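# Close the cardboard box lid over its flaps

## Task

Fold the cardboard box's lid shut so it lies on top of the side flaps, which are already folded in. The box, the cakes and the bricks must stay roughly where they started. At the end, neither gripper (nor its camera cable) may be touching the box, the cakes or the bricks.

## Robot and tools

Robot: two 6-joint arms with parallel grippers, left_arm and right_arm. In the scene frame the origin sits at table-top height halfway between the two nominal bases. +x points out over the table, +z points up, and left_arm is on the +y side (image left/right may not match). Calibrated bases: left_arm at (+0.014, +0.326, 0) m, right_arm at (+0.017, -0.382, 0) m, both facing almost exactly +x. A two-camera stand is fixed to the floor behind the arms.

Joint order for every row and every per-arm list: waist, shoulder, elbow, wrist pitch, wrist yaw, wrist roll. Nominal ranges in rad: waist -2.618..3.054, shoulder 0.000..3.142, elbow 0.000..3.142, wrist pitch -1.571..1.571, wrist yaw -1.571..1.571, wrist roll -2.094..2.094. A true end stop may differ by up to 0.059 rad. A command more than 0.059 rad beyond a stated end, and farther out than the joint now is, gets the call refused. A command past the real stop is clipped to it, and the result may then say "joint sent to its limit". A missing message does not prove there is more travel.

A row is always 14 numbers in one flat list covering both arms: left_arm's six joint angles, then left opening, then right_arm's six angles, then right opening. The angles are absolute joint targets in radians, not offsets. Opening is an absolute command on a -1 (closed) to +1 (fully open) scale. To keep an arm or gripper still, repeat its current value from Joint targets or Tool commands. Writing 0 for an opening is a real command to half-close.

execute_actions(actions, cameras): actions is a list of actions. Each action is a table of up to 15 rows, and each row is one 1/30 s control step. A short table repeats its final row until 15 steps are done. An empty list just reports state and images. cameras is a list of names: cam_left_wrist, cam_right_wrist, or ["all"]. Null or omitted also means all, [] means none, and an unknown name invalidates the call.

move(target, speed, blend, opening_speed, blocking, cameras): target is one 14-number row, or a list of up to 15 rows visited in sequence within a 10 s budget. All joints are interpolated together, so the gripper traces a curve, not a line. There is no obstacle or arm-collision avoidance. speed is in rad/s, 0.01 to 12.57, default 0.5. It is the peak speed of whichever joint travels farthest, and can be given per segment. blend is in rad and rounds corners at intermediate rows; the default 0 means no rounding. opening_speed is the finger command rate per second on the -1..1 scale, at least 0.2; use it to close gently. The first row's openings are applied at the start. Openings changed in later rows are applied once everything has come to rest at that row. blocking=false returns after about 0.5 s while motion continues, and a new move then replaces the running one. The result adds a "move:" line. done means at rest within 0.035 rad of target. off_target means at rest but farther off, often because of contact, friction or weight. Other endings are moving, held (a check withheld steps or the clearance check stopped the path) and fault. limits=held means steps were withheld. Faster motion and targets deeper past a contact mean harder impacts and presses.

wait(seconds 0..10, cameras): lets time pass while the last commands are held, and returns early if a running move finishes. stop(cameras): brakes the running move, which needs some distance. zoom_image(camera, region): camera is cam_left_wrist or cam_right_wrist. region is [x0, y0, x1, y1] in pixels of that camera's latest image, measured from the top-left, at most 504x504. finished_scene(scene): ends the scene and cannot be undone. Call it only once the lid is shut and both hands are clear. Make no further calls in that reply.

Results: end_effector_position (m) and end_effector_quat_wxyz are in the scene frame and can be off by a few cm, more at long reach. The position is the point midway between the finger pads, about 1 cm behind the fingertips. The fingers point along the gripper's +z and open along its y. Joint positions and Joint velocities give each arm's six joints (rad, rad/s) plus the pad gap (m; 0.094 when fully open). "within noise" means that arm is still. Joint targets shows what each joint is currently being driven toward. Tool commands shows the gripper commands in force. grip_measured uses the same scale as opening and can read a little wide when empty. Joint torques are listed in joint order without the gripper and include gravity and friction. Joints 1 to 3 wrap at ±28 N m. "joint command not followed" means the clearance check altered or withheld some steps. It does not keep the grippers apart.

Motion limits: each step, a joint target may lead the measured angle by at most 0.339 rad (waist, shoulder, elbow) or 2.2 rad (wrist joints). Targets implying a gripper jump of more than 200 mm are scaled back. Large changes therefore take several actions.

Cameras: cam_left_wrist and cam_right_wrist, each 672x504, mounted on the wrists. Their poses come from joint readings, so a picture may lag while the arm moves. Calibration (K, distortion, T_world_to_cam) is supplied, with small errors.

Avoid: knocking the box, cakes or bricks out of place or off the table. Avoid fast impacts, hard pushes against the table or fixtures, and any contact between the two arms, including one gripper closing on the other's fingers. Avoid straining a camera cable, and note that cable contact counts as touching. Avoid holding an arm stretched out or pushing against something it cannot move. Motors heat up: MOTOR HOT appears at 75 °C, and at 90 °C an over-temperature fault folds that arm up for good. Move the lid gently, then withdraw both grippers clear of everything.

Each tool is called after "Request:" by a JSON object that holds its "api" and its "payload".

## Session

Request:
{"api": "move", "payload": {"target": [[-0.036, 1.1, 0.8, -0.1, 0.2, 0, 1, -0.07, 1.1, 0.8, -0.1, -0.2, 0.056, 1],[-0.036, 1.2, 0.9, -0.2, 1.5, 0, 1, -0.07, 1.2, 0.9, -0.2, -1.5, 0.056, 1]], "speed": 1.2, "blend": [0.2, 0]}}

Scene clock: 2.90 s.
left_arm: end_effector_position=(+0.2548, +0.1374, +0.2991) grip_measured=+1.000 end_effector_quat_wxyz=(+0.356, +0.350, +0.632, -0.593) | right_arm: end_effector_position=(+0.2709, -0.2084, +0.3028) grip_measured=+1.000 end_effector_quat_wxyz=(+0.363, -0.312, +0.651, +0.590)
Joint positions: left_arm=[-0.04 1.193 0.863 -0.184 1.483 -0.012 0.094] | right_arm=[-0.066 1.193 0.874 -0.184 -1.484 0.071 0.094]
Joint velocities: within noise
Joint torques (N m): left_arm=[0.35 -3.54 12.62 0.7 0.48 0.12] | right_arm=[-0.4 -2.43 9.87 1.18 -0.32 -0.15]
Heat: left arm: 25 °C; right arm: 27 °C.
Joint targets: left_arm=[-0.036 1.200 0.900 -0.200 1.500 0.000] | right_arm=[-0.070 1.200 0.900 -0.200 -1.500 0.056]
move: off_target (left_arm); left_arm: the elbow is farthest, 0.037 rad from its target
camera_calibration:
cam_left_wrist: T_world_to_cam=[[-0.87424, -0.0639167, 0.481269, 0.0889562], [-0.457454, 0.440461, -0.772483, 0.323582], [-0.162606, -0.895493, -0.414308, 0.376241], [0, 0, 0, 1]] pos_world=[0.286972, 0.200082, 0.363029]
cam_right_wrist: T_world_to_cam=[[0.833447, -0.112347, -0.541059, -0.0870222], [-0.544826, -0.33072, -0.770577, 0.355817], [-0.0923665, 0.937018, -0.336847, 0.407543], [0, 0, 0, 1]] pos_world=[0.30403, -0.273976, 0.36438]

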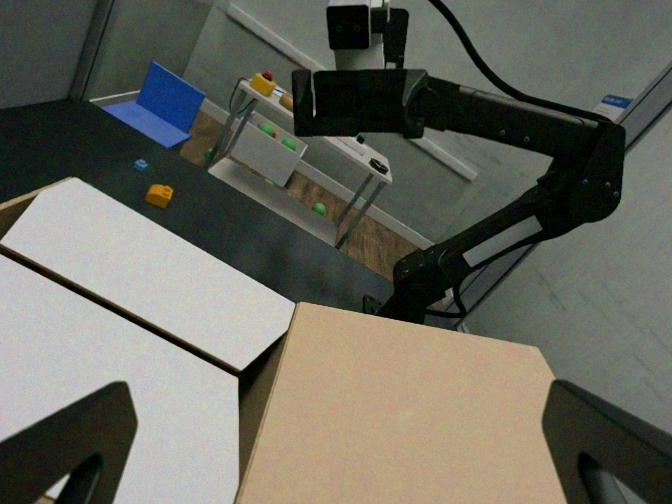

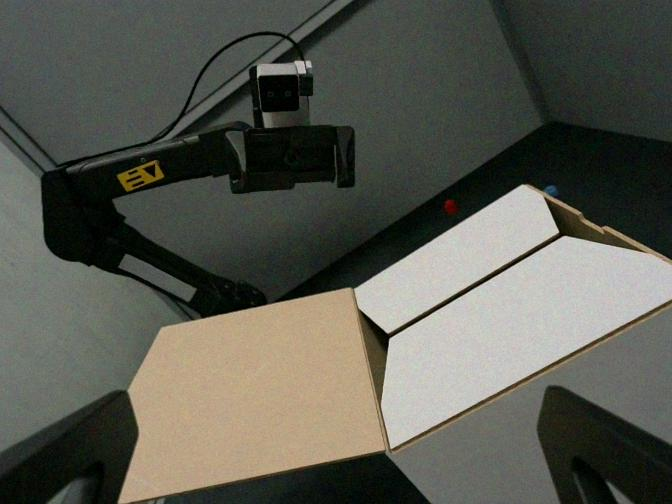

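Request:
{"api": "move", "payload": {"target": [[0.1, 0.9, 0.75, -0.1, 1.45, 0, 1, 0.2, 0.9, 0.6, 0.1, -1.2, -0.5, 1],[0.45, 0.5, 0.59, 0.069, 1.4, 0, 1, 0.431, 0.647, 0.385, 0.262, -1.003, -1.187, 1],[0.45, 0.5, 0.59, 0.069, 1.4, 0, 1, 1.1645, 0.431, 0.25, 0.174, -0.27, -1.187, 1]], "speed": [0.8, 0.8, 0.7], "blend": [0.1, 0.05, 0]}}

Scene clock: 14.40 s.
left_arm: end_effector_position=(+0.2030, +0.2202, +0.3483) grip_measured=+1.000 end_effector_quat_wxyz=(+0.658, +0.371, +0.591, -0.284) | right_arm: end_effector_position=(+0.0727, -0.1057, +0.2497) grip_measured=+1.000 end_effector_quat_wxyz=(+0.704, -0.683, +0.168, +0.096)
Joint positions: left_arm=[0.445 0.511 0.612 0.064 1.409 -0.01 0.094] | right_arm=[1.158 0.443 0.263 0.192 -0.27 -1.19 0.094]
Joint velocities: within noise
Joint torques (N m): left_arm=[0.24 0.9 6.86 0.99 -0.21 0.05] | right_arm=[0.68 0.53 6.76 1.84 0.03 0.07]
Heat: left arm: 28 °C; right arm: 29 °C.
Joint targets: left_arm=[0.450 0.500 0.590 0.069 1.400 0.000] | right_arm=[1.164 0.431 0.250 0.174 -0.270 -1.187]
move: done
camera_calibration:
cam_left_wrist: T_world_to_cam=[[-0.801536, -0.572601, -0.172243, 0.350116], [-0.101424, 0.414078, -0.904573, 0.280996], [0.589282, -0.707579, -0.389974, 0.259882], [0, 0, 0, 1]] pos_world=[0.155987, 0.268009, 0.415834]
cam_right_wrist: T_world_to_cam=[[0.365584, -0.0514341, 0.929356, -0.265666], [0.827467, -0.439237, -0.349813, 0.0245306], [0.4262, 0.896898, -0.118018, 0.178452], [0, 0, 0, 1]] pos_world=[0.00076883, -0.162943, 0.27654]

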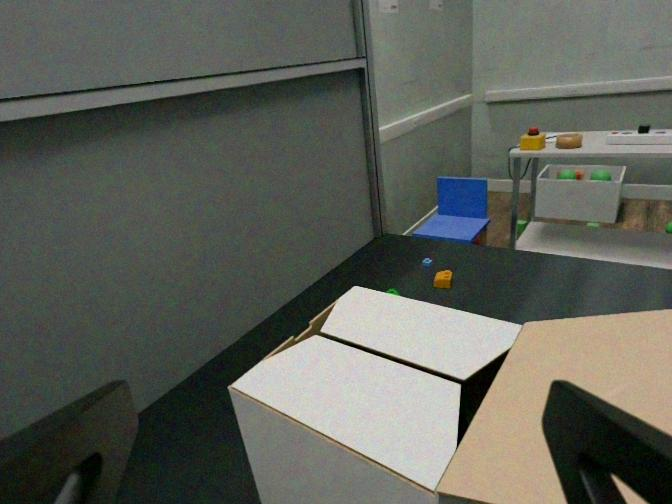

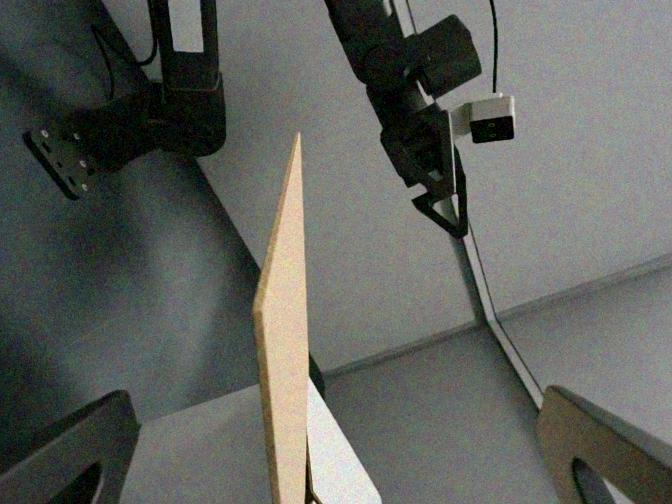

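Request:
{"api": "move", "payload": {"target": [[0.45, 0.5, 0.59, 0.069, 1.4, 0, 1, 1.3076, 0.931, 0.32, 0.59, -0.126, -1.187, 1],[0.45, 0.5, 0.59, 0.069, 1.4, 0, -0.9, 1.3076, 0.931, 0.32, 0.59, -0.126, -1.187, 0.2],[0.45, 0.5, 0.59, 0.069, 1.4, 0, -0.9, 1.147, 0.889, 0.55, 0.36, -0.287, -0.873, 0.2],[0.45, 0.5, 0.59, 0.069, 1.4, 0, -0.9, 0.852, 0.997, 0.785, 0.235, -0.582, -0.436, 0.2]], "speed": [0.5, 0.5, 0.35, 0.4], "blend": [0, 0, 0.08, 0]}}

Request:
{"api": "move", "payload": {"target": [[0.45, 0.5, 0.59, 0.069, 1.4, 0, -0.9, 0.597, 1.2075, 0.96, 0.268, -0.837, 0, 0.2],[0.45, 0.5, 0.59, 0.069, 1.4, 0, -0.9, 0.41, 1.508, 1.09, 0.435, -1.024, 0.524, 0.2],[0.45, 0.5, 0.59, 0.069, 1.4, 0, -0.9, 0.328, 1.755, 1.13, 0.641, -1.106, 0.96, 0.2],[0.45, 0.5, 0.59, 0.069, 1.4, 0, -0.9, 0.3, 1.916, 1.12, 0.808, -1.134, 1.257, 0.2]], "speed": [0.4, 0.4, 0.35, 0.3], "blend": [0.08, 0.06, 0.05, 0]}}

Scene clock: 24.27 s.
left_arm: end_effector_position=(+0.2031, +0.2203, +0.3483) grip_measured=-0.897 end_effector_quat_wxyz=(+0.658, +0.371, +0.591, -0.284) | right_arm: end_effector_position=(+0.1590, -0.0471, +0.3439) grip_measured=+0.202 end_effector_quat_wxyz=(+0.622, -0.576, +0.404, +0.345)
Joint positions: left_arm=[0.445 0.511 0.612 0.064 1.409 -0.01 0.005] | right_arm=[0.857 0.994 0.758 0.249 -0.572 -0.446 0.056]
Joint velocities: within noise
Joint torques (N m): left_arm=[0.4 0.8 6.87 0.97 -0.22 0.08] | right_arm=[-0.32 -1.62 10.24 1.78 -0.11 0.05]
Heat: left arm: 27 °C; right arm: 29 °C.
Joint targets: left_arm=[0.450 0.500 0.590 0.069 1.400 0.000] | right_arm=[0.852 0.997 0.785 0.235 -0.582 -0.436]
move: done
camera_calibration:
cam_left_wrist: T_world_to_cam=[[-0.801244, -0.572928, -0.172515, 0.350271], [-0.101355, 0.414119, -0.904562, 0.28097], [0.589691, -0.70729, -0.389879, 0.259701], [0, 0, 0, 1]] pos_world=[0.155987, 0.268009, 0.415834]
cam_right_wrist: T_world_to_cam=[[0.89345, -0.101163, 0.437623, -0.298833], [0.370452, -0.384987, -0.84531, 0.257509], [0.253994, 0.917361, -0.306491, 0.193345], [0, 0, 0, 1]] pos_world=[0.122489, -0.108461, 0.40771]

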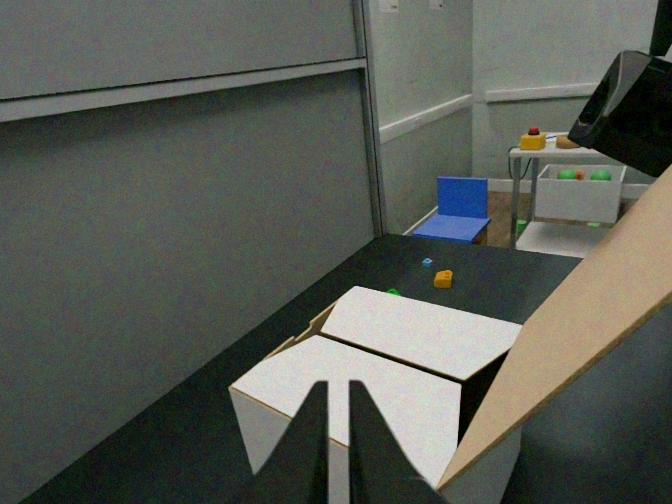

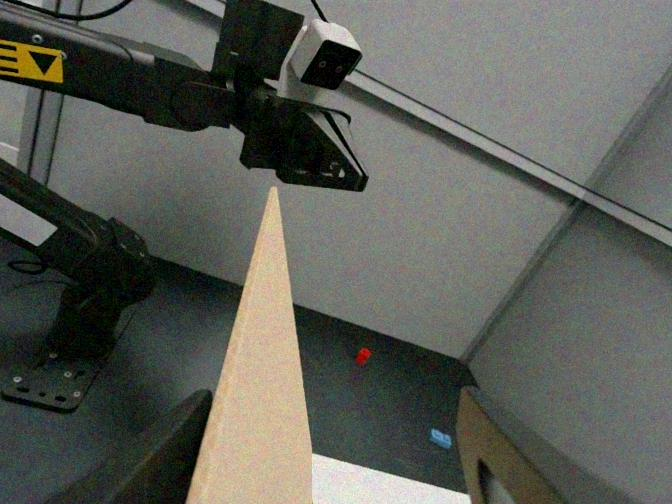

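Scene clock: 29.60 s.
left_arm: end_effector_position=(+0.2031, +0.2203, +0.3484) grip_measured=-0.897 end_effector_quat_wxyz=(+0.658, +0.371, +0.591, -0.284) | right_arm: end_effector_position=(+0.4013, -0.0704, +0.2331) grip_measured=+0.202 end_effector_quat_wxyz=(+0.140, -0.072, +0.705, +0.692)
Joint positions: left_arm=[0.445 0.511 0.612 0.064 1.409 -0.01 0.005] | right_arm=[0.306 1.901 1.103 0.789 -1.13 1.26 0.056]
Joint velocities: within noise
Joint torques (N m): left_arm=[0.5 0.77 6.53 0.99 -0.17 0.09] | right_arm=[-0.51 -7.75 8.16 1.82 0.04 -0.04]
Heat: left arm: 26 °C; right arm: 30 °C.
Joint targets: left_arm=[0.450 0.500 0.590 0.069 1.400 0.000] | right_arm=[0.300 1.916 1.120 0.808 -1.134 1.257]
move: done
camera_calibration:
cam_left_wrist: T_world_to_cam=[[-0.801231, -0.572816, -0.172947, 0.350437], [-0.100943, 0.414294, -0.904528, 0.280935], [0.589779, -0.707278, -0.389767, 0.259676], [0, 0, 0, 1]] pos_world=[0.155988, 0.268009, 0.415934]
cam_right_wrist: T_world_to_cam=[[0.294964, -0.0355107, -0.954848, 0.100179], [-0.923985, -0.265166, -0.275569, 0.460195], [-0.243407, 0.963549, -0.111026, 0.276529], [0, 0, 0, 1]] pos_world=[0.462974, -0.140864, 0.253173]

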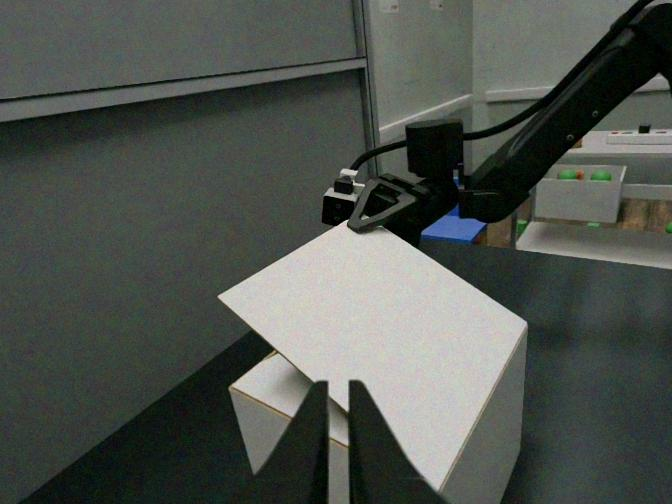

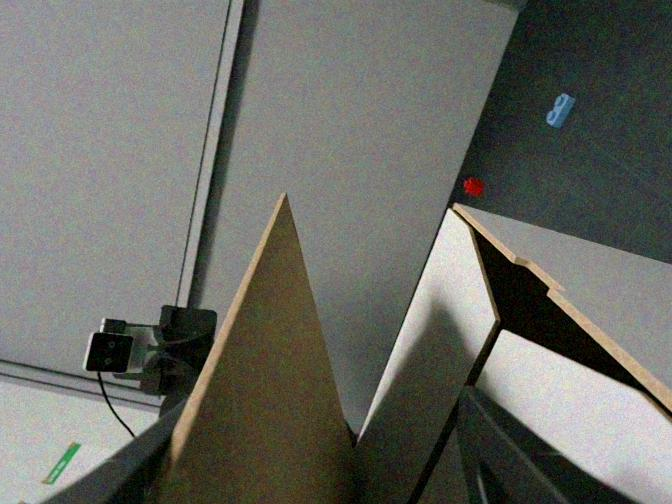

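Same as scene 2. Replay the ending.

Request:
{"api": "move", "payload": {"target": [[0.25, 1.2, 1.1, 0.1, 1.4, 0, -0.9, 0.066, 1.805, 0.965, 0.829, -1.368, 1.257, 0.2],[-0.281, 1.887, 1.535, 0.37, 1.369, 0, -0.9, 0.0, 1.65, 1.0, 0.6, -1.4, 0.6, 0.2]], "speed": [0.45, 0.7], "blend": [0.05, 0]}}

Request:
{"api": "move", "payload": {"target": [[-0.281, 1.982, 1.275, 0.693, 1.369, 0, -0.9, 0.0, 1.65, 1.0, 0.6, -1.4, 0.6, 0.2],[-0.281, 2.062, 1.21, 0.838, 1.369, 0, -0.9, 0.0, 1.65, 1.0, 0.6, -1.4, 0.6, 0.2],[-0.281, 2.082, 1.195, 0.878, 1.369, 0, -0.9, 0.0, 1.65, 1.0, 0.6, -1.4, 0.6, 0.2]], "speed": [0.25, 0.15, 0.1]}}

Scene clock: 36.63 s.
left_arm: end_effector_position=(+0.4008, +0.0277, +0.3322) grip_measured=-0.897 end_effector_quat_wxyz=(+0.468, +0.517, +0.485, -0.528) | right_arm: end_effector_position=(+0.3841, -0.1874, +0.2616) grip_measured=+0.202 end_effector_quat_wxyz=(+0.338, -0.256, +0.664, +0.615)
Joint positions: left_arm=[-0.288 1.882 1.499 0.363 1.373 -0.009 0.005] | right_arm=[0.006 1.674 0.978 0.613 -1.393 0.618 0.056]
Joint velocities: within noise
Joint torques (N m): left_arm=[0.72 -10.92 12.45 1.09 -0.08 0.1] | right_arm=[-0.49 -8.62 8.87 1.32 -0.05 -0.21]
Heat: left arm: 27 °C; right arm: 30 °C.
Joint targets: left_arm=[-0.281 1.887 1.535 0.370 1.369 0.000] | right_arm=[0.000 1.650 1.000 0.600 -1.400 0.600]
move: off_target (left_arm); left_arm: the elbow is farthest, 0.036 rad from its target
camera_calibration:
cam_left_wrist: T_world_to_cam=[[-0.996827, 0.079244, 0.00755871, 0.396106], [0.0269338, 0.425105, -0.904743, 0.314508], [-0.0749088, -0.901669, -0.42589, 0.284307], [0, 0, 0, 1]] pos_world=[0.407675, 0.0912631, 0.402639]
cam_right_wrist: T_world_to_cam=[[0.756349, -0.11378, -0.644197, -0.144871], [-0.646544, -0.279927, -0.709663, 0.425356], [-0.0995827, 0.953255, -0.285287, 0.376693], [0, 0, 0, 1]] pos_world=[0.422096, -0.256499, 0.315999]

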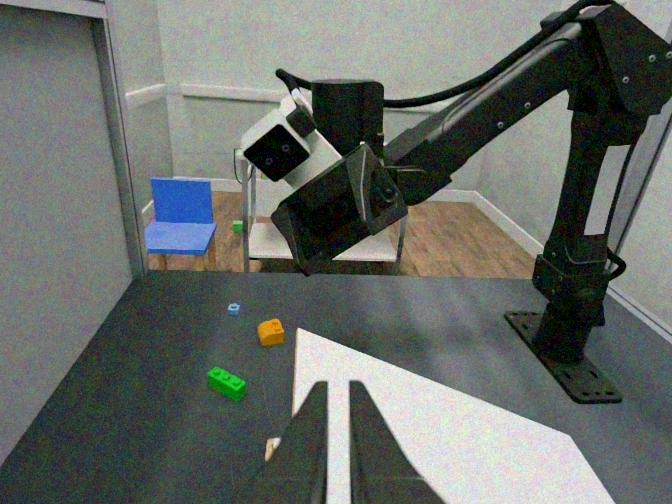

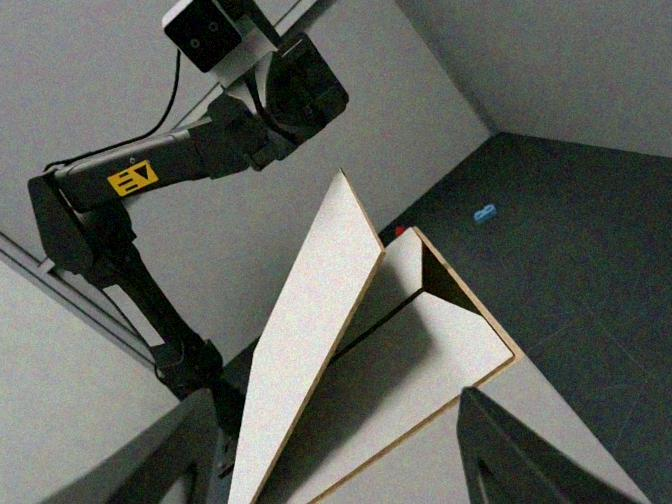

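Scene clock: 39.87 s.
left_arm: end_effector_position=(+0.4040, +0.0289, +0.2168) grip_measured=-0.898 end_effector_quat_wxyz=(+0.492, +0.527, +0.466, -0.513) | right_arm: end_effector_position=(+0.3840, -0.1874, +0.2616) grip_measured=+0.202 end_effector_quat_wxyz=(+0.338, -0.257, +0.664, +0.615)
Joint positions: left_arm=[-0.283 2.053 1.22 0.883 1.368 -0.009 0.005] | right_arm=[0.006 1.674 0.978 0.613 -1.394 0.618 0.056]
Joint velocities: within noise
Joint torques (N m): left_arm=[0.23 -9.83 5.93 0.99 -0.01 -0.01] | right_arm=[-0.62 -8.69 8.83 1.34 -0.02 -0.16]
Heat: left arm: 27 °C; right arm: 30 °C.
Joint targets: left_arm=[-0.281 2.082 1.195 0.878 1.369 0.000] | right_arm=[0.000 1.650 1.000 0.600 -1.400 0.600]
move: done
camera_calibration:
cam_left_wrist: T_world_to_cam=[[-0.995775, 0.0691865, -0.060377, 0.414634], [0.083466, 0.407833, -0.909233, 0.18815], [-0.0382829, -0.910431, -0.411885, 0.218965], [0, 0, 0, 1]] pos_world=[0.405561, 0.0939314, 0.286295]
cam_right_wrist: T_world_to_cam=[[0.756625, -0.113481, -0.643926, -0.144997], [-0.646171, -0.280254, -0.709874, 0.425181], [-0.0999053, 0.953194, -0.285376, 0.376842], [0, 0, 0, 1]] pos_world=[0.422096, -0.2565, 0.315999]

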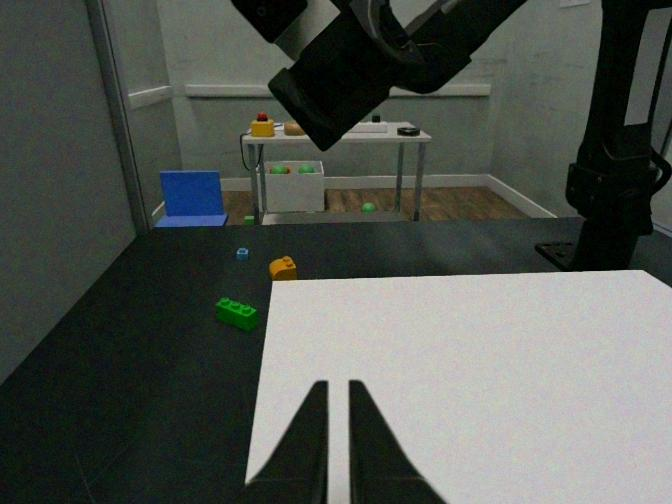

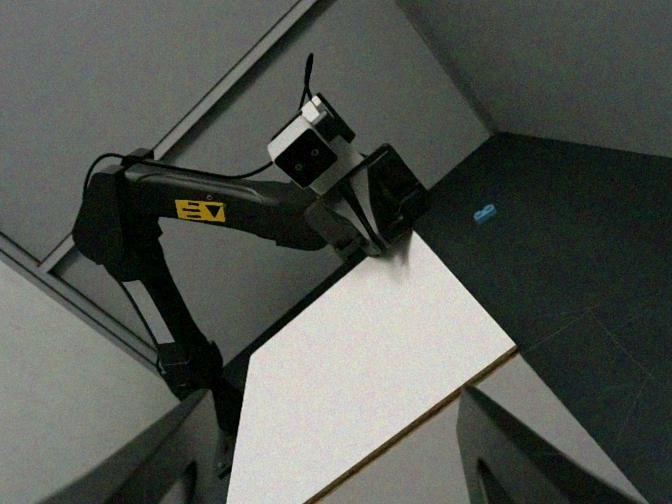

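Request:
{"api": "move", "payload": {"target": [-0.281, 1.93, 1.46, 0.42, 1.369, 0, -0.9, 0.0, 1.6, 1.05, 0.55, -1.4, 0.6, 0.2], "speed": 0.4}}

Scene clock: 43.17 s.
left_arm: end_effector_position=(+0.4125, +0.0263, +0.2815) grip_measured=-0.898 end_effector_quat_wxyz=(+0.447, +0.501, +0.508, -0.539) | right_arm: end_effector_position=(+0.3811, -0.1875, +0.2896) grip_measured=+0.202 end_effector_quat_wxyz=(+0.354, -0.271, +0.656, +0.610)
Joint positions: left_arm=[-0.283 1.957 1.429 0.436 1.372 -0.008 0.005] | right_arm=[0.006 1.626 1.025 0.563 -1.394 0.617 0.056]
Joint velocities: within noise
Joint torques (N m): left_arm=[0.14 -14.34 11.71 0.87 0.04 0.08] | right_arm=[-0.57 -8.75 9.33 1.31 -0.05 -0.13]
Heat: left arm: 27 °C; right arm: 30 °C.
Joint targets: left_arm=[-0.281 1.930 1.460 0.420 1.369 0.000] | right_arm=[0.000 1.600 1.050 0.550 -1.400 0.600]
move: done
camera_calibration:
cam_left_wrist: T_world_to_cam=[[-0.994341, 0.0722876, 0.0778438, 0.387549], [-0.0378308, 0.443778, -0.895338, 0.292453], [-0.0992672, -0.893216, -0.438532, 0.275727], [0, 0, 0, 1]] pos_world=[0.42379, 0.0884841, 0.352592]
cam_right_wrist: T_world_to_cam=[[0.786006, -0.111985, -0.607991, -0.146138], [-0.612092, -0.279077, -0.739905, 0.439076], [-0.086818, 0.953717, -0.287901, 0.380478], [0, 0, 0, 1]] pos_world=[0.416653, -0.256697, 0.345564]

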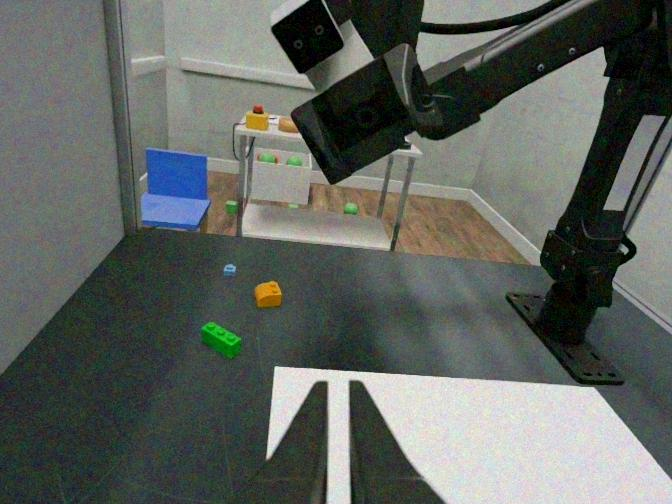

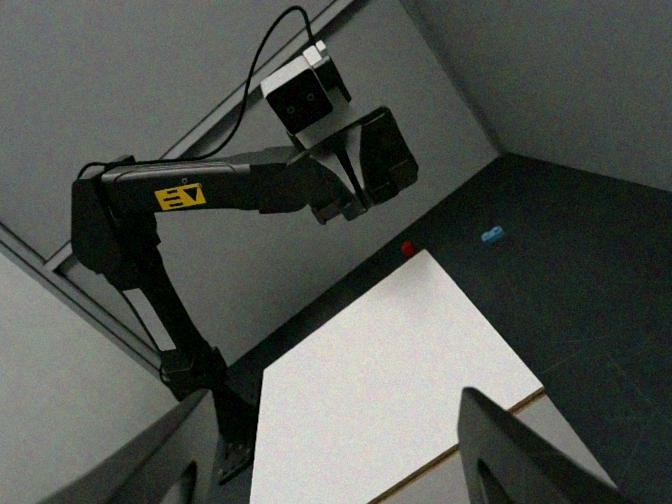

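Request:
{"api": "finished_scene", "payload": {"scene": 3}}

The scene is finished: the task was done.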